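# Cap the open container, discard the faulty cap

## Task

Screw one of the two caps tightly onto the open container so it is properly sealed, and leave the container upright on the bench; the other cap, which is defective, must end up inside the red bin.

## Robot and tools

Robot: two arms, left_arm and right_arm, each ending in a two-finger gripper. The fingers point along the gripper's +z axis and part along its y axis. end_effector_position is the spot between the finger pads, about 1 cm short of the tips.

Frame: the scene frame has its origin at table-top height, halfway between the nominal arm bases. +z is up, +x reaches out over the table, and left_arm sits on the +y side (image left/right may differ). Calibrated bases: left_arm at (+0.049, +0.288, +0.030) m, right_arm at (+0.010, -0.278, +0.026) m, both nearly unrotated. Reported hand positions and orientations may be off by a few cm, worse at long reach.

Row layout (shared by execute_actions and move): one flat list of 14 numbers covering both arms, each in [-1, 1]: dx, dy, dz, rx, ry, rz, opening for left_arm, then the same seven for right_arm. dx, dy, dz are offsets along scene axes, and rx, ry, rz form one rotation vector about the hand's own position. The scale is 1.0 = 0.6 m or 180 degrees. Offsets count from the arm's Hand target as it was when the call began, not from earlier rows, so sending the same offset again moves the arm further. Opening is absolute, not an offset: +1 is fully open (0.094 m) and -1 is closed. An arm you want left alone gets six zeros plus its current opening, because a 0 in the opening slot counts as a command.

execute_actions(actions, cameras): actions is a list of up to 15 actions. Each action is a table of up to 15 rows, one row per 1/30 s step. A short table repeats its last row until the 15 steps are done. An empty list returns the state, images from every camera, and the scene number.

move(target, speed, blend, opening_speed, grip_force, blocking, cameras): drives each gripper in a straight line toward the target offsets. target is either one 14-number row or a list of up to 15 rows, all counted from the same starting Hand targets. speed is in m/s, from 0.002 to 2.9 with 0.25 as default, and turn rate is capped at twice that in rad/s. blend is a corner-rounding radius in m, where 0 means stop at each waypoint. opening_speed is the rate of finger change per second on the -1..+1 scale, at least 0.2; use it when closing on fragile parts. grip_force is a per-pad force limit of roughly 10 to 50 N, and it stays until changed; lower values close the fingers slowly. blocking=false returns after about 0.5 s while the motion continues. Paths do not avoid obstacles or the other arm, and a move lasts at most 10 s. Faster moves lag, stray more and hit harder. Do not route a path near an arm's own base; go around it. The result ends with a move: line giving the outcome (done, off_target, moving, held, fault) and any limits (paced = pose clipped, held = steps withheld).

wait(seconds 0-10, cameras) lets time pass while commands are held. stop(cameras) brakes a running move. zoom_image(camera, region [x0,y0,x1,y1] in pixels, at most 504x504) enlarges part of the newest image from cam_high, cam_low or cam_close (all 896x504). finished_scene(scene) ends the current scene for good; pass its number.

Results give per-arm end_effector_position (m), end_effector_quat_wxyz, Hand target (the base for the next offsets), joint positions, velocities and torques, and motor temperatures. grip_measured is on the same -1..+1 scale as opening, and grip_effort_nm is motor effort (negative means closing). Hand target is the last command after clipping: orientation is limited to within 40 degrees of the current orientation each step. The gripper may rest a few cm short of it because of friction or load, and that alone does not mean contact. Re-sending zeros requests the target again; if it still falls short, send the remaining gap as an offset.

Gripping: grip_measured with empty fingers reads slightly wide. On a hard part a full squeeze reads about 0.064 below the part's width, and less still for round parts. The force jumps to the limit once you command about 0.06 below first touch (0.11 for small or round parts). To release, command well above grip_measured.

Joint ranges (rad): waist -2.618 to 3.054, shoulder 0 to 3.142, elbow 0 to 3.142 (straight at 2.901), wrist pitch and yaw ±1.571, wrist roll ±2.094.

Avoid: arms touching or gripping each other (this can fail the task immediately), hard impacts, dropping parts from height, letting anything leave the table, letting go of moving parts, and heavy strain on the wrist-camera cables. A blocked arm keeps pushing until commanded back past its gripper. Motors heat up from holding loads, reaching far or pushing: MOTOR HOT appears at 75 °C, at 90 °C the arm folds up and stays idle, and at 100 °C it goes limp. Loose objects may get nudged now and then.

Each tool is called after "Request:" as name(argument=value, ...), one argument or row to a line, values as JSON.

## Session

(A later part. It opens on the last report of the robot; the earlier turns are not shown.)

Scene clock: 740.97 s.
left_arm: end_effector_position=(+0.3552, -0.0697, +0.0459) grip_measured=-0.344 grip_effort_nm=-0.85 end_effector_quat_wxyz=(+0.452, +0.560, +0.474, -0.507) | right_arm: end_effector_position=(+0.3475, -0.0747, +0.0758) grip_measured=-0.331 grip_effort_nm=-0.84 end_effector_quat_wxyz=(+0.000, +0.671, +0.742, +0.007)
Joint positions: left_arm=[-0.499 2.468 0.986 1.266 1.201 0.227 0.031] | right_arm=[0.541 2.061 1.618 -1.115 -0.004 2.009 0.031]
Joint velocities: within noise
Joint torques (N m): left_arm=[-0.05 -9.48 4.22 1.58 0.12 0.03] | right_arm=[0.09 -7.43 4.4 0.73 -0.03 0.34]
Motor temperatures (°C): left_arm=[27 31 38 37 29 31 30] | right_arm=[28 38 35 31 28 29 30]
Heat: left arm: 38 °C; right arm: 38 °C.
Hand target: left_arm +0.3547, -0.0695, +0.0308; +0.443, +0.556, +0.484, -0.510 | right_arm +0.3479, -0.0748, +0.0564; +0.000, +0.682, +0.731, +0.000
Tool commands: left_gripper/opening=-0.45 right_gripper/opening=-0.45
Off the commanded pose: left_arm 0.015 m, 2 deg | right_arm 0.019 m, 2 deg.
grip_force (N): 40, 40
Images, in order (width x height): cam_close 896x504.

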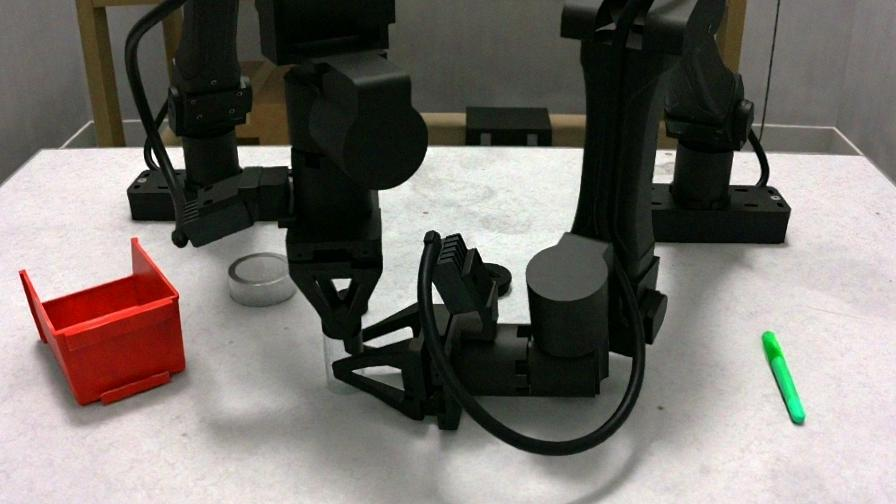

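Request:
move(
  target=[
    [0,0,0,0,0,0,-0.45,-0.001,0.001,0.034,0,0,0,-0.45],
    [0,0,0,0,0,0,-0.45,-0.001,0.001,0.034,0,0,0,-0.1],
    [0,0,0,0,0,0,-0.45,-0.001,0.001,0.034,0,0,0.64,-0.1],
    [0,0,0,0,0,0,-0.45,-0.001,0.001,0.03,0,0,0.64,-0.45],
  ],
  speed=0.7,
  opening_speed=1.0,
)

Request:
move(
  target=[
    [0,0,0,0,0,0,-0.45,0,0,-0.045,0,0,0,-0.45],
    [0,0,0,0,0,0,-0.45,0,0,-0.045,0,0,-0.63,-0.45],
  ],
  speed=[0.1,0.6],
  cameras=["cam_close"],
)

Request:
zoom_image(
  camera="cam_close",
  region=[310, 290, 370, 350],
)

Scene clock: 748.37 s.
left_arm: end_effector_position=(+0.3552, -0.0697, +0.0459) grip_measured=-0.344 grip_effort_nm=-0.84 end_effector_quat_wxyz=(+0.452, +0.560, +0.474, -0.507) | right_arm: end_effector_position=(+0.3453, -0.0760, +0.0768) grip_measured=-0.330 grip_effort_nm=-0.80 end_effector_quat_wxyz=(+0.000, -0.246, +0.969, +0.002)
Joint positions: left_arm=[-0.499 2.468 0.986 1.266 1.201 0.227 0.031] | right_arm=[0.541 2.061 1.622 -1.131 -0.003 0.043 0.031]
Joint torques (N m): left_arm=[-0.01 -9.42 4.21 1.55 0.16 0.03] | right_arm=[0.29 -8.59 8.28 0.24 0.01 -0.17]
Heat: left arm: 38 °C; right arm: 38 °C.
Hand target: left_arm +0.3546, -0.0695, +0.0308; +0.443, +0.556, +0.484, -0.510 | right_arm +0.3473, -0.0742, +0.0744; +0.000, -0.252, +0.968, +0.000
Off the commanded pose: left_arm 0.015 m, 2 deg | right_arm 0.004 m, 1 deg.
grip_force (N): 40, 40
move: off_target (left_arm)

Scene clock: 751.70 s.
left_arm: end_effector_position=(+0.3552, -0.0696, +0.0457) grip_measured=-0.344 grip_effort_nm=-0.84 end_effector_quat_wxyz=(+0.453, +0.560, +0.474, -0.506) | right_arm: end_effector_position=(+0.3474, -0.0745, +0.0739) grip_measured=-0.330 grip_effort_nm=-0.84 end_effector_quat_wxyz=(+0.001, +0.661, +0.750, +0.010)
Joint positions: left_arm=[-0.498 2.468 0.986 1.266 1.202 0.229 0.031] | right_arm=[0.541 2.056 1.603 -1.099 -0.005 1.983 0.031]
Joint torques (N m): left_arm=[-0.08 -9.52 4.22 1.58 0.12 0.03] | right_arm=[0.27 -6.64 3.44 0.89 -0.01 0.29]
Heat: left arm: 38 °C; right arm: 38 °C.
Hand target: left_arm +0.3547, -0.0694, +0.0308; +0.443, +0.556, +0.484, -0.510 | right_arm +0.3473, -0.0742, +0.0474; +0.000, +0.671, +0.742, +0.000
Off the commanded pose: left_arm 0.015 m, 2 deg | right_arm 0.027 m, 2 deg.
grip_force (N): 40, 40
move: off_target (left_arm, right_arm)
Images, in order (width x height): cam_close 896x504.

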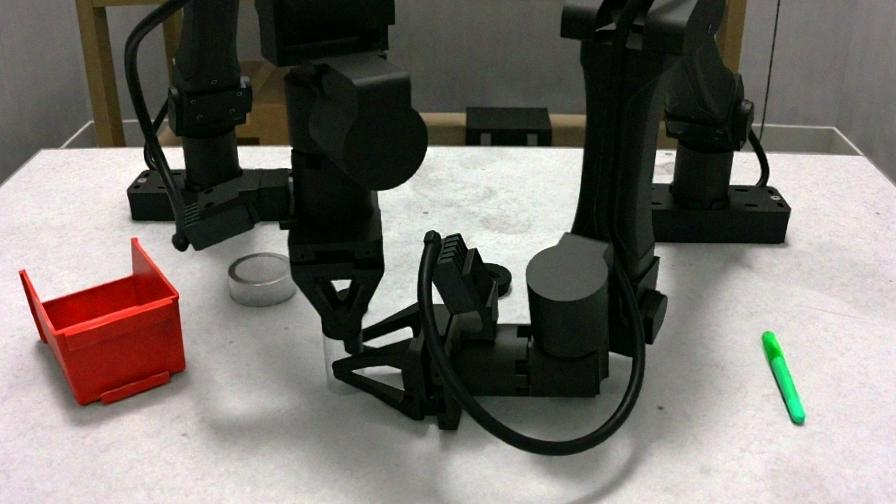

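Scaled by 8.400 from the camera's 896x504 image, which has a finer 1280x720 frame.

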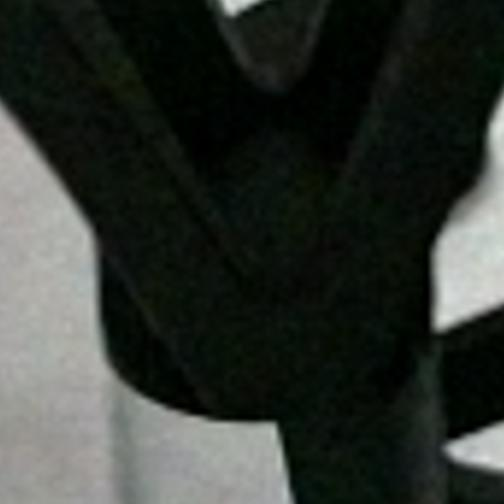

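Request:
move(
  target=[
    [0,0,0,0,0,0,-0.45,-0.001,0.0005,0.045,0,0,0,-0.45],
    [0,0,0,0,0,0,-0.45,-0.001,0.0005,0.045,0,0,0,-0.1],
    [0,0,0,0,0,0,-0.45,-0.001,0.0005,0.045,0,0,0.63,-0.1],
    [0,0,0,0,0,0,-0.45,-0.001,0.0005,0.04,0,0,0.63,-0.45],
  ],
  speed=0.7,
  opening_speed=1.0,
)

Request:
move(
  target=[
    [0,0,0,0,0,0,-0.45,0,0,-0.045,0,0,0,-0.45],
    [0,0,0,0,0,0,-0.45,0,0,-0.045,0,0,-0.63,-0.45],
  ],
  speed=[0.1,0.6],
  cameras=["cam_close"],
)

Request:
zoom_image(
  camera="cam_close",
  region=[310, 290, 370, 350],
)

Scene clock: 757.27 s.
left_arm: end_effector_position=(+0.3552, -0.0696, +0.0458) grip_measured=-0.344 grip_effort_nm=-0.84 end_effector_quat_wxyz=(+0.453, +0.560, +0.474, -0.506) | right_arm: end_effector_position=(+0.3446, -0.0763, +0.0756) grip_measured=-0.328 grip_effort_nm=-0.78 end_effector_quat_wxyz=(+0.002, -0.245, +0.969, +0.002)
Joint positions: left_arm=[-0.498 2.468 0.986 1.267 1.202 0.228 0.031] | right_arm=[0.541 2.056 1.61 -1.121 -0.004 0.044 0.032]
Joint torques (N m): left_arm=[0.13 -9.4 4.08 1.57 0.15 0.03] | right_arm=[0.42 -8.23 8.36 0.27 0 -0.15]
Heat: left arm: 38 °C; right arm: 38 °C.
Hand target: left_arm +0.3547, -0.0694, +0.0308; +0.443, +0.556, +0.484, -0.510 | right_arm +0.3467, -0.0739, +0.0715; +0.000, -0.252, +0.968, +0.000
Off the commanded pose: left_arm 0.015 m, 2 deg | right_arm 0.005 m, 1 deg.
grip_force (N): 40, 40
move: off_target (left_arm)

Scene clock: 760.63 s.
left_arm: end_effector_position=(+0.3552, -0.0696, +0.0458) grip_measured=-0.344 grip_effort_nm=-0.85 end_effector_quat_wxyz=(+0.453, +0.561, +0.474, -0.506) | right_arm: end_effector_position=(+0.3468, -0.0743, +0.0718) grip_measured=-0.329 grip_effort_nm=-0.84 end_effector_quat_wxyz=(+0.000, +0.665, +0.747, +0.011)
Joint positions: left_arm=[-0.498 2.468 0.986 1.267 1.202 0.23 0.031] | right_arm=[0.541 2.055 1.592 -1.087 -0.007 1.995 0.032]
Joint torques (N m): left_arm=[0.05 -9.48 4.25 1.57 0.17 0] | right_arm=[0.39 -6.37 3.43 0.89 0.03 0.18]
Heat: left arm: 38 °C; right arm: 38 °C.
Hand target: left_arm +0.3547, -0.0694, +0.0308; +0.443, +0.556, +0.484, -0.510 | right_arm +0.3467, -0.0739, +0.0443; +0.000, +0.671, +0.742, +0.000
Off the commanded pose: left_arm 0.015 m, 2 deg | right_arm 0.027 m, 2 deg.
grip_force (N): 40, 40
move: off_target (left_arm, right_arm)
Images, in order (width x height): cam_close 896x504.

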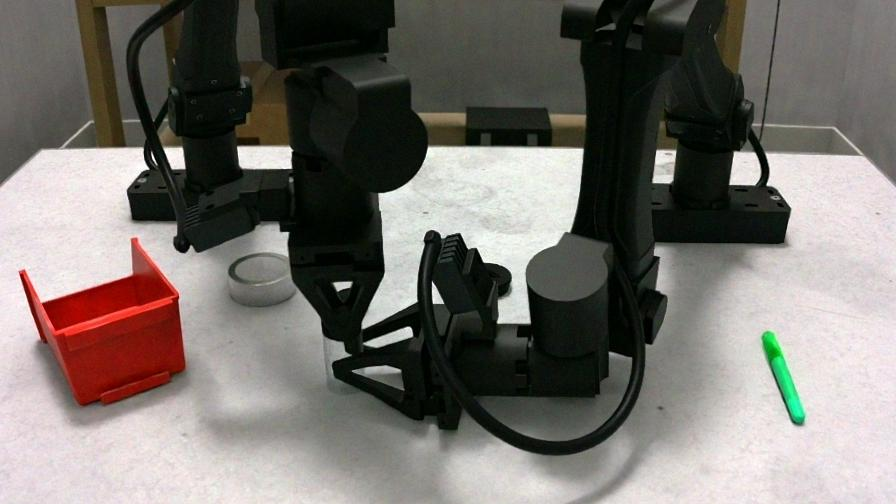

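Scaled by 8.400 from the camera's 896x504 image, which has a finer 1280x720 frame.

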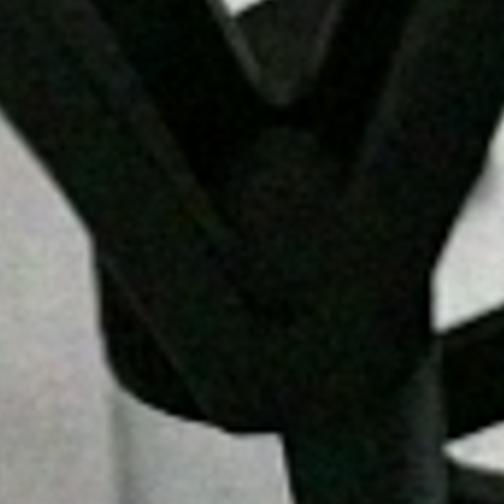

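Request:
move(
  target=[0,0,0,0,0,0,-0.45,0.002,0,0.06,0,0,0,-0.45],
  speed=0.1,
  cameras=["cam_close"],
)

Request:
zoom_image(
  camera="cam_close",
  region=[310, 290, 370, 350],
)

Scene clock: 763.43 s.
left_arm: end_effector_position=(+0.3558, -0.0701, +0.0479) grip_measured=-0.344 grip_effort_nm=-0.85 end_effector_quat_wxyz=(+0.457, +0.563, +0.468, -0.505) | right_arm: end_effector_position=(+0.3457, -0.0749, +0.0770) grip_measured=-0.329 grip_effort_nm=-0.84 end_effector_quat_wxyz=(-0.002, +0.667, +0.745, +0.006)
Joint positions: left_arm=[-0.498 2.468 0.989 1.277 1.204 0.23 0.031] | right_arm=[0.541 2.056 1.616 -1.121 -0.007 2 0.032]
Joint torques (N m): left_arm=[0.02 -9.48 4.01 1.47 0.11 0] | right_arm=[0.28 -8.47 10.95 -0.04 0.02 0.1]
Heat: left arm: 38 °C; right arm: 38 °C.
Hand target: left_arm +0.3547, -0.0694, +0.0308; +0.443, +0.556, +0.484, -0.510 | right_arm +0.3479, -0.0739, +0.0804; +0.000, +0.671, +0.742, +0.000
Off the commanded pose: left_arm 0.017 m, 3 deg | right_arm 0.004 m, 1 deg.
grip_force (N): 40, 40
move: off_target (left_arm)
Images, in order (width x height): cam_close 896x504.

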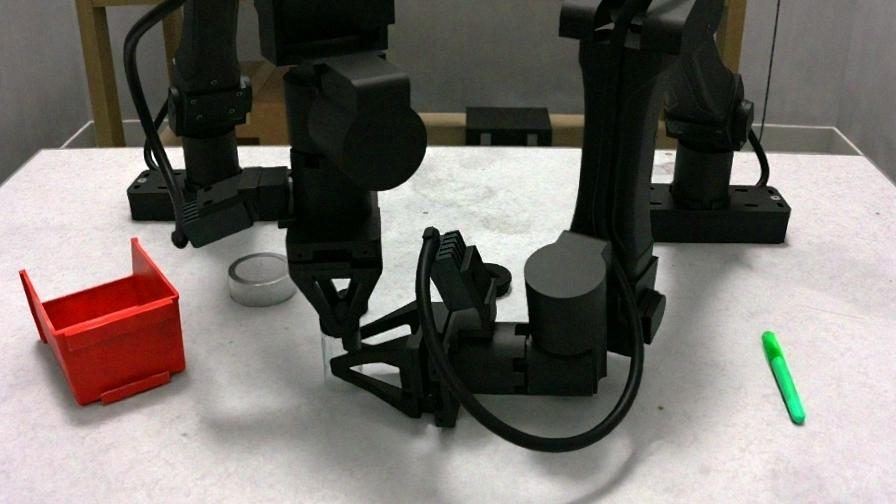

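Scaled by 8.400 from the camera's 896x504 image, which has a finer 1280x720 frame.

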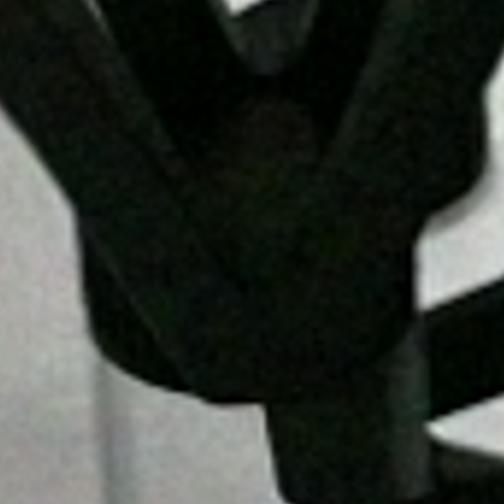

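Request:
move(
  target=[
    [0,0,0,0,0,0,-0.45,-0.0015,-0.0005,-0.03,0,0,0,-0.45],
    [0,0,0,0,0,0,-0.45,-0.0015,-0.0005,-0.01,0,0,0,-0.45],
    [0,0,0,0,0,0,-0.45,-0.0015,-0.0005,-0.01,0,0,0,-0.1],
    [0,0,0,0,0,0,-0.45,-0.0015,-0.0005,0,0,0,0.63,-0.1],
    [0,0,0,0,0,0,-0.45,-0.0015,-0.0005,0,0,0,0.63,-0.45],
  ],
  speed=[0.1,0.1,0.2,0.7,0.2],
  opening_speed=1.0,
  cameras=["cam_close"],
)

Request:
zoom_image(
  camera="cam_close",
  region=[310, 290, 370, 350],
)

Scene clock: 769.50 s.
left_arm: end_effector_position=(+0.3572, -0.0699, +0.0462) grip_measured=-0.344 grip_effort_nm=-0.85 end_effector_quat_wxyz=(+0.457, +0.560, +0.473, -0.504) | right_arm: end_effector_position=(+0.3411, -0.0790, +0.0745) grip_measured=-0.332 grip_effort_nm=-0.80 end_effector_quat_wxyz=(-0.009, -0.246, +0.969, -0.002)
Joint positions: left_arm=[-0.498 2.471 0.989 1.276 1.196 0.227 0.031] | right_arm=[0.541 2.063 1.616 -1.143 -0.001 0.043 0.031]
Joint torques (N m): left_arm=[-0.06 -9.74 4.04 1.5 0.2 0.04] | right_arm=[0.31 -9.26 10.28 0.13 -0.02 -0.15]
Heat: left arm: 38 °C; right arm: 38 °C.
Hand target: left_arm +0.3548, -0.0694, +0.0308; +0.443, +0.556, +0.484, -0.510 | right_arm +0.3470, -0.0742, +0.0804; +0.000, -0.252, +0.968, +0.000
Off the commanded pose: left_arm 0.016 m, 2 deg | right_arm 0.010 m, 1 deg.
grip_force (N): 40, 40
move: off_target (left_arm)
Images, in order (width x height): cam_close 896x504.

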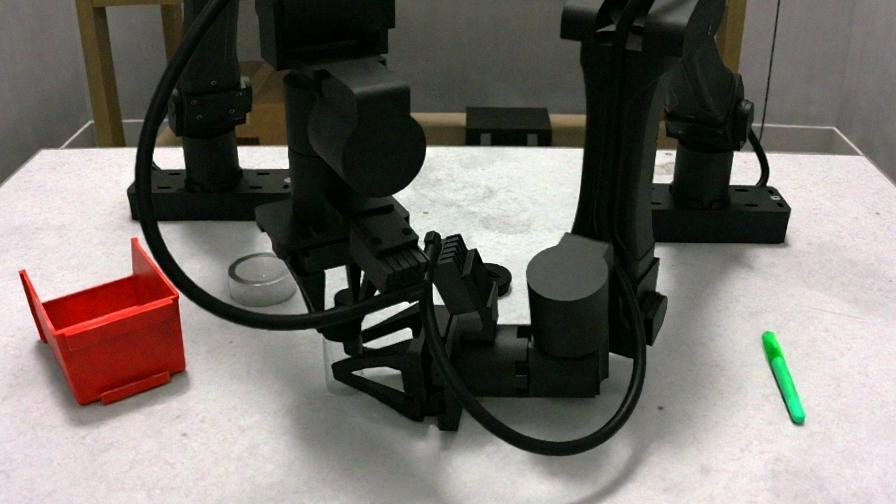

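Scaled by 8.400 from the camera's 896x504 image, which has a finer 1280x720 frame.

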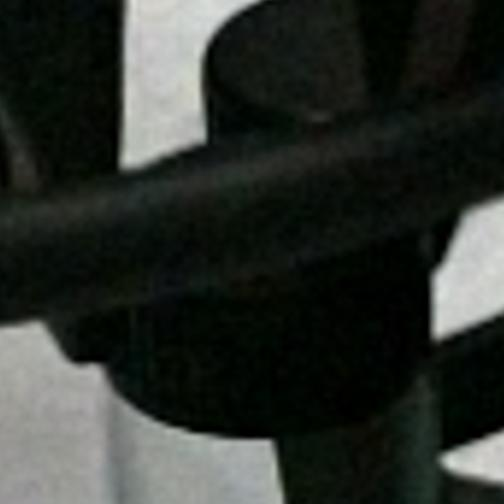

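Request:
move(
  target=[
    [0,0,0,0,0,0,-0.45,0,0,0,0,0,0,-0.1],
    [0,0,0,0,0,0,-0.45,0.012,0.007,0,0.003,-0.005,0,-0.1],
  ],
  speed=0.1,
  opening_speed=1.0,
)

Scene clock: 772.33 s.
left_arm: end_effector_position=(+0.3572, -0.0699, +0.0462) grip_measured=-0.344 grip_effort_nm=-0.84 end_effector_quat_wxyz=(+0.457, +0.560, +0.473, -0.504) | right_arm: end_effector_position=(+0.3466, -0.0757, +0.0798) grip_measured=-0.103 grip_effort_nm=0.15 end_effector_quat_wxyz=(+0.001, -0.246, +0.969, +0.001)
Joint positions: left_arm=[-0.498 2.471 0.989 1.276 1.196 0.227 0.031] | right_arm=[0.541 2.063 1.638 -1.144 -0.001 0.043 0.042]
Joint torques (N m): left_arm=[-0.2 -9.77 4.05 1.5 0.21 0.01] | right_arm=[0.31 -8.29 10.43 0.3 -0.02 -0.16]
Heat: left arm: 38 °C; right arm: 38 °C.
Hand target: left_arm +0.3548, -0.0694, +0.0308; +0.443, +0.556, +0.484, -0.510 | right_arm +0.3541, -0.0700, +0.0804; +0.009, -0.252, +0.968, +0.002
Off the commanded pose: left_arm 0.016 m, 2 deg | right_arm 0.010 m, 1 deg.
grip_force (N): 40, 40
move: off_target (left_arm)

Request:
move(
  target=[0,0,0,0,0,0,-0.45,-0.004,-0.002,-0.02,0,0,0,-0.1],
  speed=0.1,
)

Scene clock: 773.60 s.
left_arm: end_effector_position=(+0.3572, -0.0699, +0.0462) grip_measured=-0.344 grip_effort_nm=-0.85 end_effector_quat_wxyz=(+0.457, +0.560, +0.473, -0.504) | right_arm: end_effector_position=(+0.3542, -0.0712, +0.0800) grip_measured=-0.103 grip_effort_nm=0.15 end_effector_quat_wxyz=(+0.018, -0.246, +0.969, +0.006)
Joint positions: left_arm=[-0.498 2.471 0.989 1.276 1.196 0.227 0.031] | right_arm=[0.541 2.063 1.638 -1.108 -0.001 0.043 0.042]
Joint torques (N m): left_arm=[-0.05 -9.69 4.01 1.5 0.19 0.02] | right_arm=[0.35 -8.35 5.79 0.49 -0.02 -0.15]
Heat: left arm: 37 °C; right arm: 38 °C.
Hand target: left_arm +0.3548, -0.0694, +0.0308; +0.443, +0.556, +0.484, -0.510 | right_arm +0.3518, -0.0712, +0.0684; +0.009, -0.252, +0.968, +0.002
Off the commanded pose: left_arm 0.016 m, 2 deg | right_arm 0.012 m, 1 deg.
grip_force (N): 40, 40
move: off_target (left_arm, right_arm)

Request:
move(
  target=[0,0,0,0,0,0,-0.45,-0.012,-0.007,-0.004,-0.003,0.005,0,-0.1],
  speed=0.1,
)

Scene clock: 777.60 s.
left_arm: end_effector_position=(+0.3572, -0.0699, +0.0462) grip_measured=-0.344 grip_effort_nm=-0.85 end_effector_quat_wxyz=(+0.457, +0.560, +0.473, -0.504) | right_arm: end_effector_position=(+0.3468, -0.0756, +0.0723) grip_measured=-0.103 grip_effort_nm=0.15 end_effector_quat_wxyz=(+0.004, -0.246, +0.969, +0.002)
Joint positions: left_arm=[-0.498 2.471 0.989 1.276 1.196 0.227 0.031] | right_arm=[0.541 2.063 1.607 -1.106 -0.001 0.043 0.042]
Joint torques (N m): left_arm=[-0.17 -9.7 3.97 1.49 0.22 0.01] | right_arm=[0.36 -9.07 6.01 0.37 -0.02 -0.13]
Heat: left arm: 37 °C; right arm: 37 °C.
Hand target: left_arm +0.3548, -0.0694, +0.0308; +0.443, +0.556, +0.484, -0.510 | right_arm +0.3446, -0.0754, +0.0660; +0.000, -0.252, +0.968, +0.000
Off the commanded pose: left_arm 0.016 m, 2 deg | right_arm 0.007 m, 1 deg.
grip_force (N): 40, 40
move: off_target (left_arm)

Request:
move(
  target=[
    [0,0,0,0,0,0,-0.45,0.003,-0.0005,0.008,0,0,0,-0.45],
    [0,0,0,0,0,0,-0.45,0.003,-0.0005,-0.008,0,0,0,-0.45],
    [0,0,0,0,0,0,-0.45,0.003,-0.0005,-0.012,0,0,-0.63,-0.45],
  ],
  speed=[0.2,0.1,0.6],
  opening_speed=1.0,
  cameras=["cam_close"],
)

Request:
zoom_image(
  camera="cam_close",
  region=[310, 290, 370, 350],
)

Scene clock: 782.07 s.
left_arm: end_effector_position=(+0.3572, -0.0698, +0.0462) grip_measured=-0.344 grip_effort_nm=-0.85 end_effector_quat_wxyz=(+0.457, +0.560, +0.473, -0.504) | right_arm: end_effector_position=(+0.3487, -0.0736, +0.0709) grip_measured=-0.327 grip_effort_nm=-0.84 end_effector_quat_wxyz=(+0.001, +0.666, +0.746, +0.011)
Joint positions: left_arm=[-0.498 2.471 0.989 1.276 1.196 0.227 0.031] | right_arm=[0.541 2.063 1.602 -1.088 -0.005 1.996 0.032]
Joint torques (N m): left_arm=[-0.06 -9.74 4.11 1.49 0.19 0.04] | right_arm=[0.12 -8.23 5.61 0.44 0.01 0.1]
Heat: left arm: 37 °C; right arm: 37 °C.
Hand target: left_arm +0.3548, -0.0694, +0.0308; +0.443, +0.556, +0.484, -0.510 | right_arm +0.3463, -0.0757, +0.0588; +0.000, +0.671, +0.742, +0.000
Off the commanded pose: left_arm 0.016 m, 2 deg | right_arm 0.012 m, 1 deg.
grip_force (N): 40, 40
move: off_target (left_arm, right_arm)
Images, in order (width x height): cam_close 896x504.

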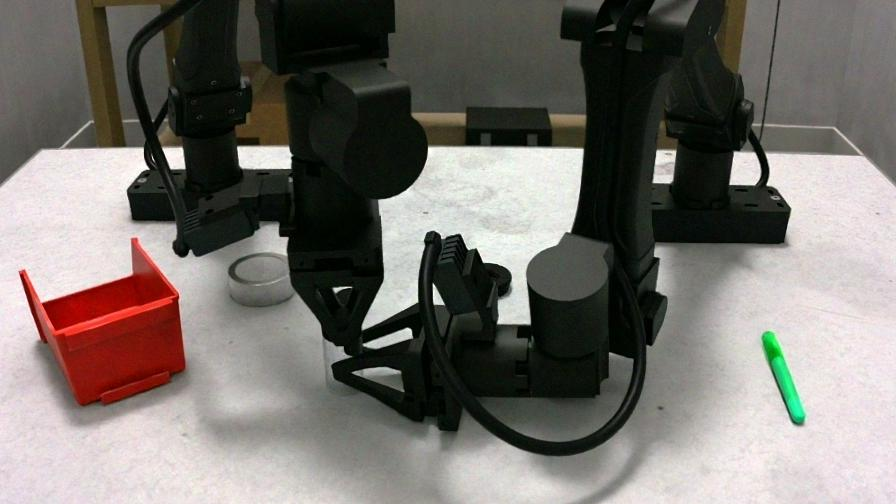

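Scaled by 8.400 from the camera's 896x504 image, which has a finer 1280x720 frame.

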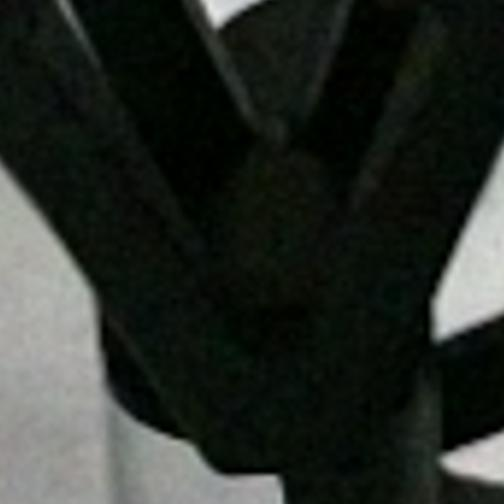

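Request:
move(
  target=[
    [0,0,0,0,0,0,-0.45,0.002,0.001,0.02,0,0,0,-0.45],
    [0,0,0,0,0,0,-0.45,0.002,0.001,0.02,0,0,0,-0.1],
    [0,0,0,0,0,0,-0.45,0.002,0.001,0.034,0,0,0.63,-0.1],
  ],
  speed=[0.1,0.2,0.7],
  opening_speed=1.0,
  cameras=["cam_close"],
)

Request:
zoom_image(
  camera="cam_close",
  region=[310, 290, 370, 350],
)

Scene clock: 786.67 s.
left_arm: end_effector_position=(+0.3572, -0.0698, +0.0462) grip_measured=-0.344 grip_effort_nm=-0.85 end_effector_quat_wxyz=(+0.457, +0.560, +0.473, -0.504) | right_arm: end_effector_position=(+0.3410, -0.0788, +0.0734) grip_measured=-0.103 grip_effort_nm=0.15 end_effector_quat_wxyz=(-0.009, -0.246, +0.969, -0.002)
Joint positions: left_arm=[-0.498 2.471 0.989 1.276 1.196 0.227 0.031] | right_arm=[0.541 2.063 1.611 -1.137 -0.002 0.041 0.042]
Joint torques (N m): left_arm=[-0.09 -9.77 4.08 1.49 0.18 0.03] | right_arm=[0.16 -9.22 10.36 0.11 -0.01 -0.17]
Heat: left arm: 37 °C; right arm: 37 °C.
Hand target: left_arm +0.3548, -0.0694, +0.0308; +0.443, +0.556, +0.484, -0.510 | right_arm +0.3475, -0.0751, +0.0792; +0.000, -0.252, +0.968, -0.001
Off the commanded pose: left_arm 0.016 m, 2 deg | right_arm 0.010 m, 1 deg.
grip_force (N): 40, 40
move: off_target (left_arm)
Images, in order (width x height): cam_close 896x504.

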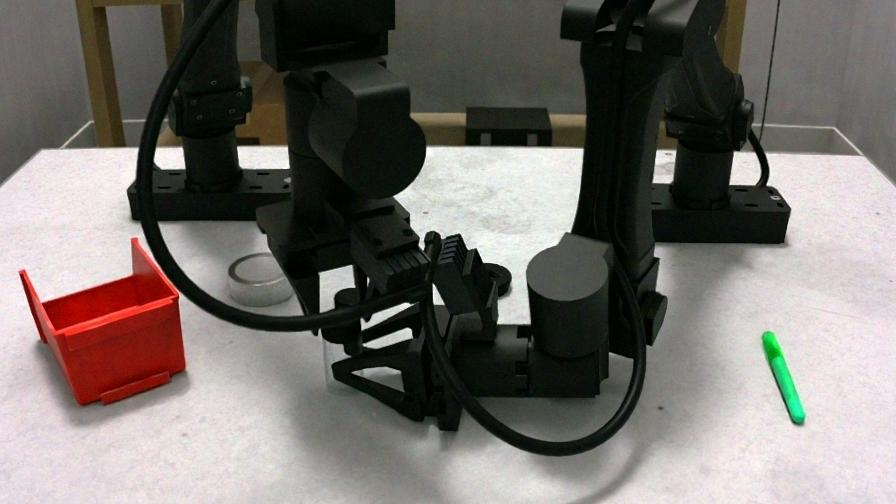

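Scaled by 8.400 from the camera's 896x504 image, which has a finer 1280x720 frame.

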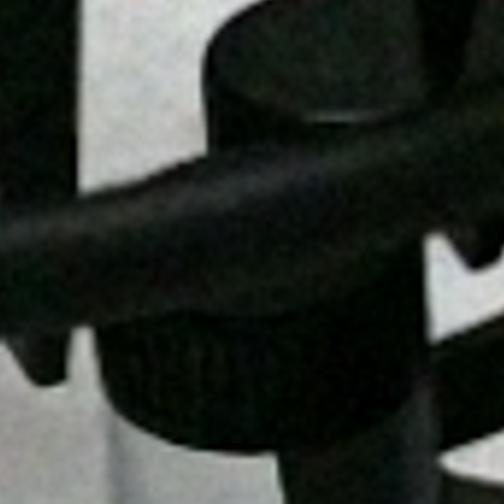

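Request:
move(
  target=[
    [0,0,0,0,0,0,-0.45,0.011,0.0085,0.002,0.003,-0.005,0,-0.1],
    [0,0,0,0,0,0,-0.45,0.0072,0.0065,-0.018,0.003,-0.005,0,-0.1],
    [0,0,0,0,0,0,-0.45,-0.0048,-0.0005,-0.0203,0,0,0,-0.1],
  ],
  speed=0.15,
)

Scene clock: 789.97 s.
left_arm: end_effector_position=(+0.3572, -0.0698, +0.0462) grip_measured=-0.344 grip_effort_nm=-0.85 end_effector_quat_wxyz=(+0.457, +0.560, +0.473, -0.504) | right_arm: end_effector_position=(+0.3469, -0.0753, +0.0725) grip_measured=-0.103 grip_effort_nm=0.15 end_effector_quat_wxyz=(+0.005, -0.246, +0.969, +0.002)
Joint positions: left_arm=[-0.498 2.471 0.989 1.276 1.196 0.227 0.031] | right_arm=[0.541 2.063 1.608 -1.106 -0.002 0.041 0.042]
Joint torques (N m): left_arm=[-0.17 -9.73 3.97 1.49 0.17 0.03] | right_arm=[0.4 -9.2 6.13 0.34 0.01 -0.12]
Heat: left arm: 37 °C; right arm: 37 °C.
Hand target: left_arm +0.3548, -0.0694, +0.0308; +0.443, +0.556, +0.484, -0.510 | right_arm +0.3447, -0.0754, +0.0670; +0.000, -0.252, +0.968, -0.001
Off the commanded pose: left_arm 0.016 m, 2 deg | right_arm 0.006 m, 1 deg.
grip_force (N): 40, 40
move: off_target (left_arm)

Request:
move(
  target=[
    [0,0,0,0,0,0,-0.45,0.0045,0,0.006,0,0,0,-0.45],
    [0,0,0,0,0,0,-0.45,0.0045,0,-0.013,0,0,-0.63,-0.45],
  ],
  speed=[0.2,0.6],
  opening_speed=1.0,
)

Scene clock: 793.70 s.
left_arm: end_effector_position=(+0.3569, -0.0698, +0.0462) grip_measured=-0.344 grip_effort_nm=-0.85 end_effector_quat_wxyz=(+0.457, +0.560, +0.473, -0.504) | right_arm: end_effector_position=(+0.3485, -0.0740, +0.0712) grip_measured=-0.329 grip_effort_nm=-0.84 end_effector_quat_wxyz=(+0.001, +0.665, +0.747, +0.008)
Joint positions: left_arm=[-0.498 2.471 0.989 1.276 1.198 0.227 0.031] | right_arm=[0.541 2.066 1.608 -1.097 -0.004 1.994 0.032]
Joint torques (N m): left_arm=[-0.17 -9.69 3.97 1.49 0.18 0.01] | right_arm=[0.08 -8.2 5.65 0.47 -0.02 0.14]
Heat: left arm: 37 °C; right arm: 37 °C.
Hand target: left_arm +0.3548, -0.0694, +0.0308; +0.443, +0.556, +0.484, -0.510 | right_arm +0.3473, -0.0754, +0.0591; -0.001, +0.671, +0.742, -0.001
Off the commanded pose: left_arm 0.016 m, 2 deg | right_arm 0.012 m, 1 deg.
grip_force (N): 40, 40
move: off_target (left_arm, right_arm)

Request:
move(
  target=[
    [0,0,0,0,0,0,-0.45,0.0005,0.0006,0.02,0,0,0,-0.45],
    [0,0,0,0,0,0,-0.45,0.0005,0.0006,0.02,0,0,0,-0.1],
    [0,0,0,0,0,0,-0.45,0.0005,0.0006,0.034,0,0,0.63,-0.1],
  ],
  speed=[0.1,0.2,0.7],
  opening_speed=1.0,
  cameras=["cam_close"],
)

Request:
zoom_image(
  camera="cam_close",
  region=[310, 290, 370, 350],
)

Scene clock: 797.90 s.
left_arm: end_effector_position=(+0.3569, -0.0698, +0.0462) grip_measured=-0.344 grip_effort_nm=-0.85 end_effector_quat_wxyz=(+0.457, +0.560, +0.473, -0.504) | right_arm: end_effector_position=(+0.3417, -0.0786, +0.0727) grip_measured=-0.103 grip_effort_nm=0.15 end_effector_quat_wxyz=(-0.009, -0.246, +0.969, -0.002)
Joint positions: left_arm=[-0.498 2.471 0.989 1.276 1.198 0.227 0.031] | right_arm=[0.541 2.066 1.614 -1.137 -0.001 0.043 0.042]
Joint torques (N m): left_arm=[-0.05 -9.78 3.96 1.47 0.18 0.03] | right_arm=[0.21 -9.43 10.3 0.11 -0.01 -0.19]
Heat: left arm: 37 °C; right arm: 38 °C.
Hand target: left_arm +0.3548, -0.0694, +0.0308; +0.443, +0.556, +0.484, -0.510 | right_arm +0.3477, -0.0750, +0.0796; +0.000, -0.252, +0.968, -0.001
Off the commanded pose: left_arm 0.016 m, 2 deg | right_arm 0.010 m, 1 deg.
grip_force (N): 40, 40
move: off_target (left_arm)
Images, in order (width x height): cam_close 896x504.

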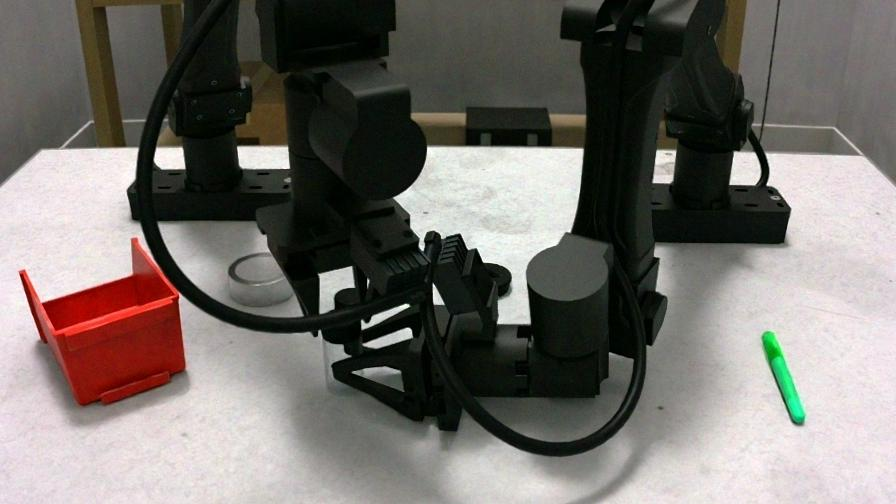

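Scaled by 8.400 from the camera's 896x504 image, which has a finer 1280x720 frame.

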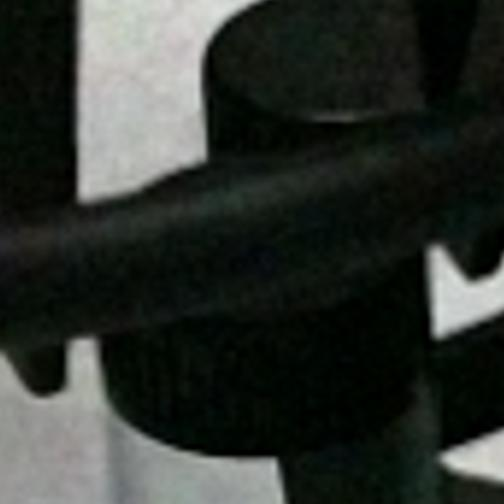

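Request:
move(
  target=[
    [0,0,0,0,0,0,-0.45,0.0105,0.0085,0.002,0.003,-0.005,0,-0.1],
    [0,0,0,0,0,0,-0.45,0.0068,0.0065,-0.018,0.003,-0.005,0,-0.1],
    [0,0,0,0,0,0,-0.45,-0.0052,-0.0005,-0.0203,0,0,0,-0.1],
  ],
  speed=0.15,
)

Request:
move(
  target=[
    [0,0,0,0,0,0,-0.45,0.0045,0,0.006,0,0,0,-0.45],
    [0,0,0,0,0,0,-0.45,0.0045,0,-0.013,0,0,-0.63,-0.45],
  ],
  speed=[0.2,0.6],
  opening_speed=1.0,
)

Scene clock: 800.10 s.
left_arm: end_effector_position=(+0.3569, -0.0698, +0.0462) grip_measured=-0.344 grip_effort_nm=-0.85 end_effector_quat_wxyz=(+0.457, +0.560, +0.473, -0.504) | right_arm: end_effector_position=(+0.3467, -0.0756, +0.0713) grip_measured=-0.103 grip_effort_nm=0.15 end_effector_quat_wxyz=(+0.003, -0.246, +0.969, +0.001)
Joint positions: left_arm=[-0.498 2.471 0.989 1.276 1.198 0.227 0.031] | right_arm=[0.541 2.066 1.608 -1.107 -0.001 0.042 0.042]
Joint torques (N m): left_arm=[-0.01 -9.66 4.01 1.5 0.19 0.02] | right_arm=[0.43 -9.36 6.19 0.33 0 -0.13]
Heat: left arm: 37 °C; right arm: 38 °C.
Hand target: left_arm +0.3548, -0.0694, +0.0308; +0.443, +0.556, +0.484, -0.510 | right_arm +0.3445, -0.0753, +0.0674; +0.000, -0.252, +0.968, -0.001
Off the commanded pose: left_arm 0.016 m, 2 deg | right_arm 0.004 m, 1 deg.
grip_force (N): 40, 40
move: off_target (left_arm)

Scene clock: 803.50 s.
left_arm: end_effector_position=(+0.3554, -0.0664, +0.0458) grip_measured=-0.344 grip_effort_nm=-0.85 end_effector_quat_wxyz=(+0.453, +0.563, +0.469, -0.509) | right_arm: end_effector_position=(+0.3492, -0.0902, +0.0715) grip_measured=-0.450 grip_effort_nm=0.01 end_effector_quat_wxyz=(+0.017, +0.669, +0.743, -0.013)
Joint positions: left_arm=[-0.489 2.472 0.989 1.269 1.222 0.233 0.031] | right_arm=[0.525 2.066 1.608 -1.127 0.041 1.989 0.026]
Joint torques (N m): left_arm=[-0.96 -9.83 3.95 1.51 -0.04 -0.03] | right_arm=[1.26 -8.17 5.79 0.67 -0.45 0.18]
Heat: left arm: 37 °C; right arm: 38 °C.
Hand target: left_arm +0.3548, -0.0694, +0.0309; +0.443, +0.556, +0.484, -0.510 | right_arm +0.3472, -0.0754, +0.0596; +0.000, +0.671, +0.742, -0.001
Off the commanded pose: left_arm 0.015 m, 2 deg | right_arm 0.019 m, 2 deg.
grip_force (N): 40, 40
move: off_target (left_arm, right_arm)

Request:
execute_actions(
  actions=[],
  cameras=["cam_close", "cam_high"],
)

Request:
zoom_image(
  camera="cam_close",
  region=[300, 270, 400, 370],
)

Scene clock: 803.87 s.
left_arm: end_effector_position=(+0.3554, -0.0664, +0.0458) grip_measured=-0.344 grip_effort_nm=-0.85 end_effector_quat_wxyz=(+0.453, +0.563, +0.469, -0.509) | right_arm: end_effector_position=(+0.3492, -0.0902, +0.0715) grip_measured=-0.450 grip_effort_nm=0.01 end_effector_quat_wxyz=(+0.017, +0.669, +0.743, -0.013)
Joint positions: left_arm=[-0.489 2.472 0.989 1.269 1.222 0.233 0.031] | right_arm=[0.525 2.066 1.608 -1.127 0.041 1.989 0.026]
Joint velocities: within noise
Joint torques (N m): left_arm=[-0.87 -9.88 3.99 1.5 -0.03 -0.03] | right_arm=[1.33 -8.16 5.83 0.66 -0.45 0.18]
Motor temperatures (°C): left_arm=[26 33 37 37 29 31 30] | right_arm=[28 38 36 31 28 29 30]
Heat: left arm: 37 °C; right arm: 38 °C.
Hand target: left_arm +0.3548, -0.0694, +0.0309; +0.443, +0.556, +0.484, -0.510 | right_arm +0.3473, -0.0754, +0.0596; +0.000, +0.671, +0.742, -0.001
Tool commands: left_gripper/opening=-0.45 right_gripper/opening=-0.45
Off the commanded pose: left_arm 0.015 m, 2 deg | right_arm 0.019 m, 2 deg.
grip_force (N): 40, 40
Images, in order (width x height): cam_high 896x504, cam_close 896x504.

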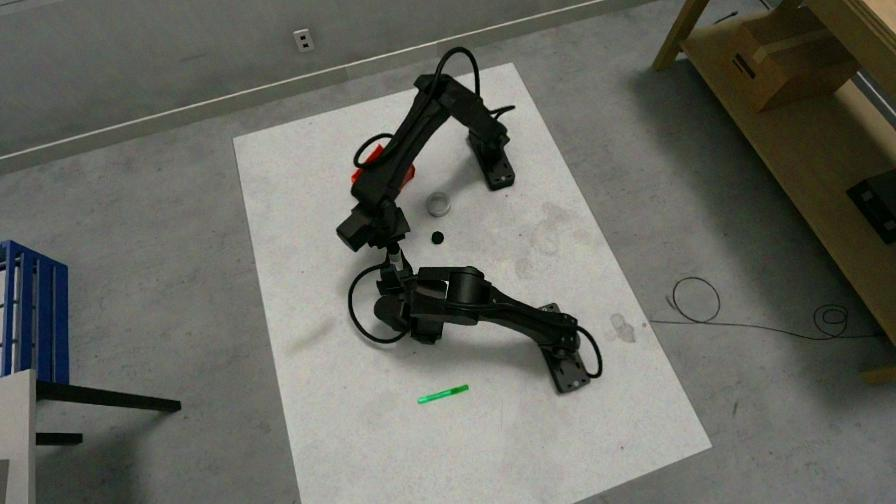

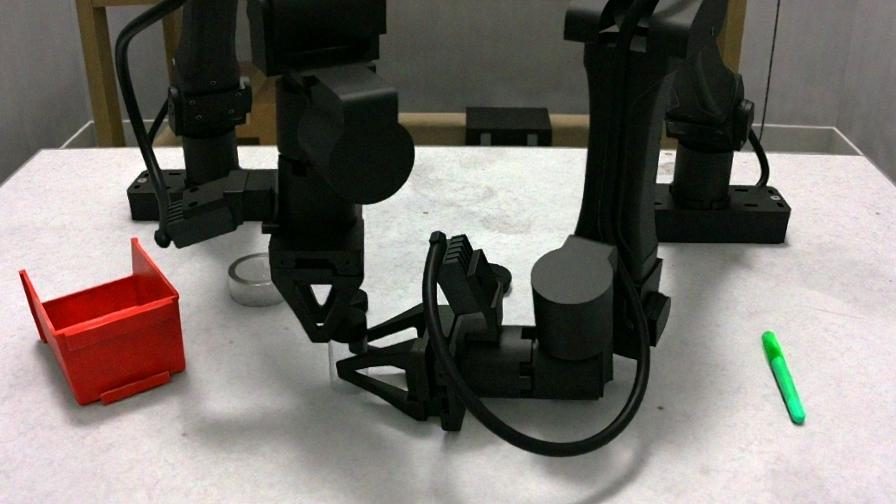

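Scaled by 5.040 from the camera's 896x504 image, which has a finer 1280x720 frame.

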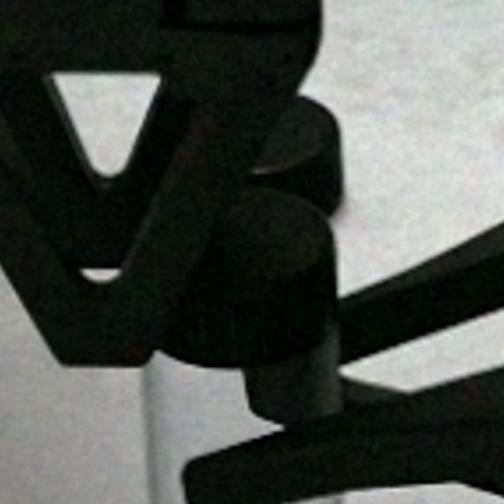

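Request:
move(
  target=[
    [0,0,0,0,0,0,-0.45,0.003,-0.06,0.02,0,0,0,-0.45],
    [0,0,0,0,0,0,-0.45,0.0,-0.07,0.09,0,0,0.63,-0.1],
  ],
  speed=[0.1,0.4],
  cameras=["cam_close","cam_low"],
)

Request:
zoom_image(
  camera="cam_close",
  region=[310, 290, 370, 350],
)

Request:
zoom_image(
  camera="cam_low",
  region=[410, 240, 460, 290],
)

Scene clock: 809.40 s.
left_arm: end_effector_position=(+0.3565, -0.0679, +0.0457) grip_measured=-0.344 grip_effort_nm=-0.85 end_effector_quat_wxyz=(+0.455, +0.561, +0.471, -0.506) | right_arm: end_effector_position=(+0.3371, -0.1183, +0.0933) grip_measured=-0.103 grip_effort_nm=0.15 end_effector_quat_wxyz=(-0.029, -0.251, +0.967, -0.005)
Joint positions: left_arm=[-0.493 2.472 0.989 1.272 1.209 0.232 0.031] | right_arm=[0.454 2.003 1.602 -1.229 -0.001 -0.056 0.042]
Joint torques (N m): left_arm=[-0.55 -9.81 4.01 1.53 0.06 -0.01] | right_arm=[-0.58 -11.9 10.48 0.07 0.01 -0.14]
Heat: left arm: 37 °C; right arm: 39 °C.
Hand target: left_arm +0.3547, -0.0695, +0.0309; +0.443, +0.556, +0.484, -0.510 | right_arm +0.3473, -0.1174, +0.1136; +0.000, -0.252, +0.968, -0.001
Off the commanded pose: left_arm 0.015 m, 2 deg | right_arm 0.023 m, 3 deg.
grip_force (N): 40, 40
move: off_target (left_arm, right_arm); target 2's new opening was sent with right_arm's hand 0.023 m and 3 deg from that target
Images, in order (width x height): cam_low 896x504, cam_close 896x504.

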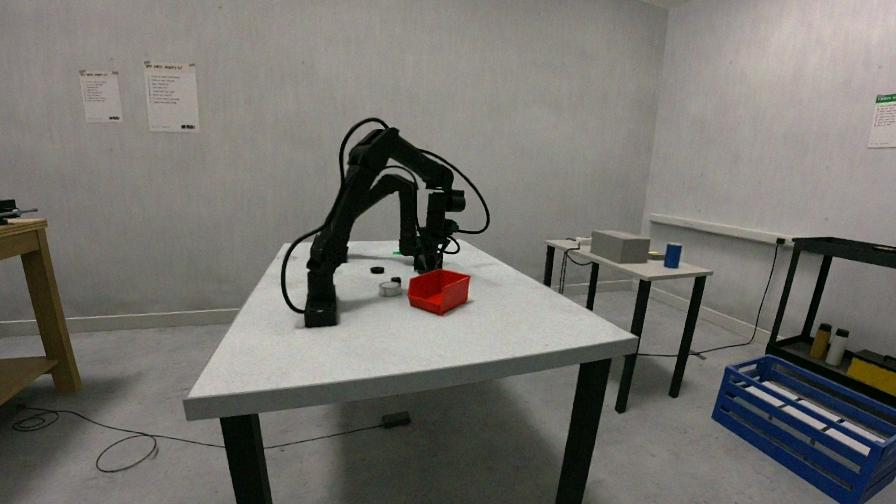

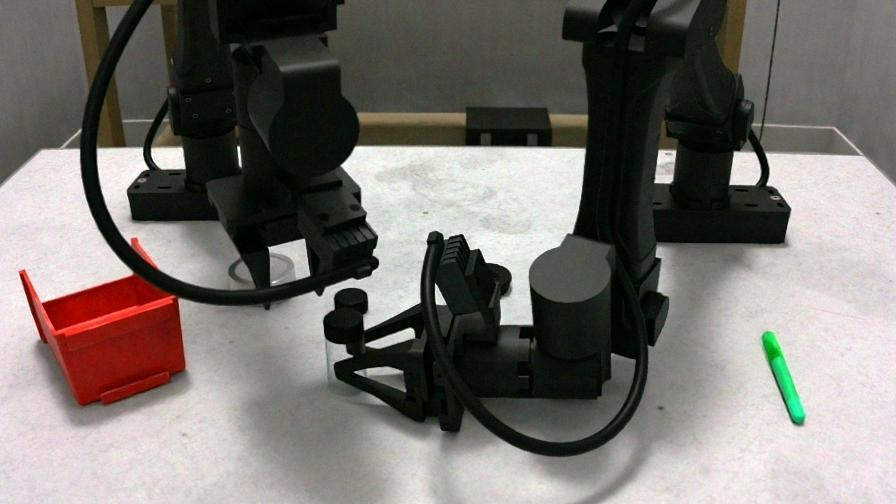

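Scaled by 8.400 from the camera's 896x504 image, which has a finer 1280x720 frame.

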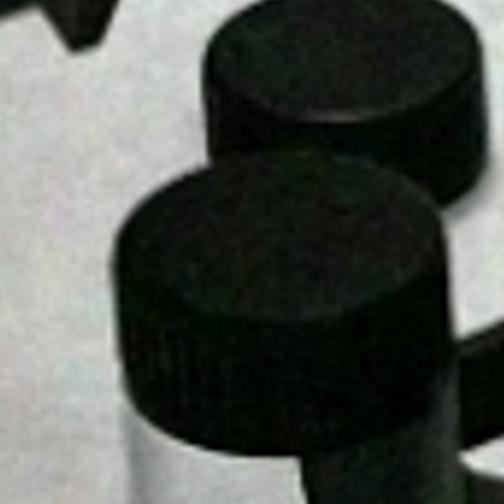

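Scaled by 10.080 from the camera's 896x504 image, which has a finer 1280x720 frame.

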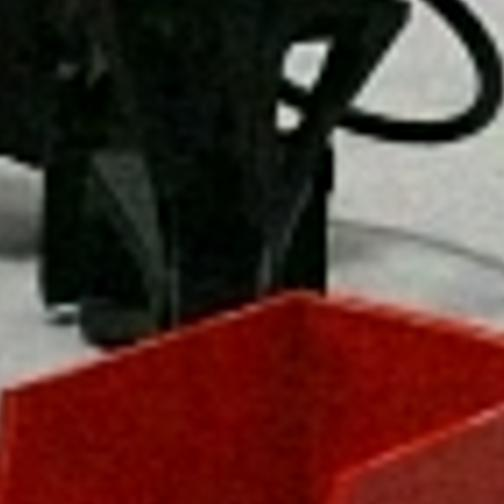

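Request:
move(
  target=[0,0,0,0,0,0,-0.45,0.008,0.075,-0.02,0,0,0,-0.1],
  speed=0.15,
)

Scene clock: 811.13 s.
left_arm: end_effector_position=(+0.3565, -0.0679, +0.0457) grip_measured=-0.344 grip_effort_nm=-0.85 end_effector_quat_wxyz=(+0.455, +0.561, +0.471, -0.506) | right_arm: end_effector_position=(+0.3448, -0.0751, +0.0988) grip_measured=-0.103 grip_effort_nm=0.15 end_effector_quat_wxyz=(-0.006, -0.258, +0.966, -0.001)
Joint positions: left_arm=[-0.493 2.472 0.989 1.272 1.209 0.232 0.031] | right_arm=[0.544 2.061 1.711 -1.233 -0.002 0.02 0.042]
Joint torques (N m): left_arm=[-0.64 -9.95 4.1 1.5 0.06 -0.01] | right_arm=[-0.12 -8.49 10.76 0.15 -0.01 0.09]
Heat: left arm: 37 °C; right arm: 39 °C.
Hand target: left_arm +0.3547, -0.0695, +0.0309; +0.443, +0.556, +0.484, -0.510 | right_arm +0.3520, -0.0724, +0.1016; +0.000, -0.252, +0.968, -0.001
Off the commanded pose: left_arm 0.015 m, 2 deg | right_arm 0.008 m, 1 deg.
grip_force (N): 40, 40
move: off_target (left_arm)

Request:
move(
  target=[0,0,0,0,0,0,-0.45,-0.003,-0.001,-0.052,0,0,0,-0.1],
  speed=0.12,
  cameras=["cam_close"],
)

Request:
zoom_image(
  camera="cam_close",
  region=[300, 270, 400, 370],
)

Scene clock: 812.70 s.
left_arm: end_effector_position=(+0.3565, -0.0679, +0.0457) grip_measured=-0.344 grip_effort_nm=-0.85 end_effector_quat_wxyz=(+0.455, +0.561, +0.471, -0.506) | right_arm: end_effector_position=(+0.3499, -0.0720, +0.0794) grip_measured=-0.103 grip_effort_nm=0.15 end_effector_quat_wxyz=(+0.005, -0.257, +0.966, +0.002)
Joint positions: left_arm=[-0.493 2.472 0.989 1.272 1.209 0.232 0.031] | right_arm=[0.544 2.073 1.652 -1.138 -0.002 0.022 0.042]
Joint torques (N m): left_arm=[-0.57 -9.89 4.03 1.51 0.09 -0.02] | right_arm=[-0.02 -8.55 6.28 0.41 0 0.09]
Heat: left arm: 37 °C; right arm: 39 °C.
Hand target: left_arm +0.3547, -0.0695, +0.0309; +0.443, +0.556, +0.484, -0.510 | right_arm +0.3504, -0.0729, +0.0704; +0.001, -0.252, +0.968, -0.001
Off the commanded pose: left_arm 0.015 m, 2 deg | right_arm 0.009 m, 1 deg.
grip_force (N): 40, 40
move: off_target (left_arm)
Images, in order (width x height): cam_close 896x504.

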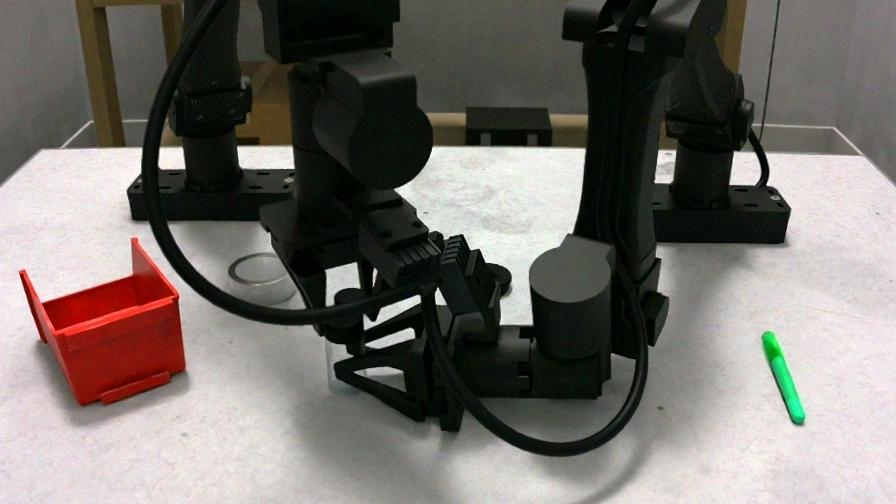

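Scaled by 5.040 from the camera's 896x504 image, which has a finer 1280x720 frame.

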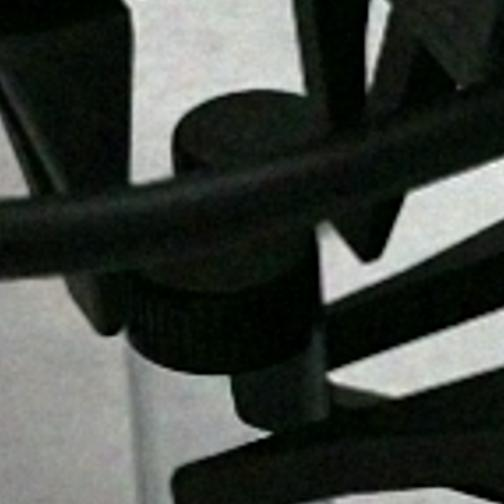

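Request:
move(
  target=[0,0,0,0,0,0,-0.45,-0.0098,-0.0025,-0.0057,0,0,0,-0.1],
  speed=0.12,
)

Scene clock: 814.07 s.
left_arm: end_effector_position=(+0.3565, -0.0679, +0.0457) grip_measured=-0.344 grip_effort_nm=-0.85 end_effector_quat_wxyz=(+0.455, +0.561, +0.471, -0.506) | right_arm: end_effector_position=(+0.3454, -0.0747, +0.0699) grip_measured=-0.103 grip_effort_nm=0.15 end_effector_quat_wxyz=(-0.001, -0.255, +0.967, +0.000)
Joint positions: left_arm=[-0.493 2.472 0.989 1.272 1.209 0.232 0.031] | right_arm=[0.544 2.073 1.613 -1.113 -0.002 0.027 0.042]
Joint torques (N m): left_arm=[-0.54 -9.84 4.01 1.52 0.08 -0.04] | right_arm=[0.36 -9.91 5.85 0.36 -0.02 0.08]
Heat: left arm: 37 °C; right arm: 39 °C.
Hand target: left_arm +0.3547, -0.0695, +0.0309; +0.443, +0.556, +0.484, -0.510 | right_arm +0.3444, -0.0745, +0.0669; +0.000, -0.252, +0.968, -0.001
Off the commanded pose: left_arm 0.015 m, 2 deg | right_arm 0.003 m, 0 deg.
grip_force (N): 40, 40
move: off_target (left_arm)

Request:
move(
  target=[0,0,0,0,0,0,-0.45,0.0093,0.0042,0.016,0,0,0,-0.1],
  speed=0.12,
)

Scene clock: 815.70 s.
left_arm: end_effector_position=(+0.3566, -0.0680, +0.0457) grip_measured=-0.344 grip_effort_nm=-0.85 end_effector_quat_wxyz=(+0.455, +0.561, +0.471, -0.506) | right_arm: end_effector_position=(+0.3442, -0.0755, +0.0733) grip_measured=-0.103 grip_effort_nm=0.15 end_effector_quat_wxyz=(-0.005, -0.255, +0.967, -0.001)
Joint positions: left_arm=[-0.493 2.472 0.989 1.273 1.209 0.232 0.031] | right_arm=[0.544 2.073 1.627 -1.135 -0.002 0.027 0.042]
Joint torques (N m): left_arm=[-0.57 -9.92 4.01 1.51 0.09 -0.01] | right_arm=[0.2 -8.79 10.35 0.13 -0.02 0.05]
Heat: left arm: 37 °C; right arm: 39 °C.
Hand target: left_arm +0.3547, -0.0695, +0.0309; +0.443, +0.556, +0.484, -0.510 | right_arm +0.3500, -0.0719, +0.0766; +0.001, -0.252, +0.968, -0.001
Off the commanded pose: left_arm 0.015 m, 2 deg | right_arm 0.007 m, 1 deg.
grip_force (N): 40, 40
move: off_target (left_arm)

Request:
move(
  target=[0,0,0,0,0,0,-0.45,0.004,0.0025,0.0015,0,0,0,-0.1],
  speed=0.12,
)

Scene clock: 816.97 s.
left_arm: end_effector_position=(+0.3566, -0.0680, +0.0457) grip_measured=-0.344 grip_effort_nm=-0.85 end_effector_quat_wxyz=(+0.455, +0.561, +0.471, -0.506) | right_arm: end_effector_position=(+0.3471, -0.0737, +0.0780) grip_measured=-0.103 grip_effort_nm=0.15 end_effector_quat_wxyz=(-0.001, -0.255, +0.967, +0.001)
Joint positions: left_arm=[-0.493 2.472 0.989 1.273 1.209 0.232 0.031] | right_arm=[0.544 2.073 1.646 -1.144 -0.002 0.027 0.042]
Joint torques (N m): left_arm=[-0.66 -9.77 4 1.51 0.07 -0.04] | right_arm=[0.23 -8.12 10.37 0.16 -0.01 0.06]
Heat: left arm: 37 °C; right arm: 39 °C.
Hand target: left_arm +0.3547, -0.0695, +0.0309; +0.443, +0.556, +0.484, -0.510 | right_arm +0.3523, -0.0705, +0.0774; +0.000, -0.252, +0.968, -0.001
Off the commanded pose: left_arm 0.015 m, 2 deg | right_arm 0.006 m, 0 deg.
grip_force (N): 40, 40
move: off_target (left_arm)


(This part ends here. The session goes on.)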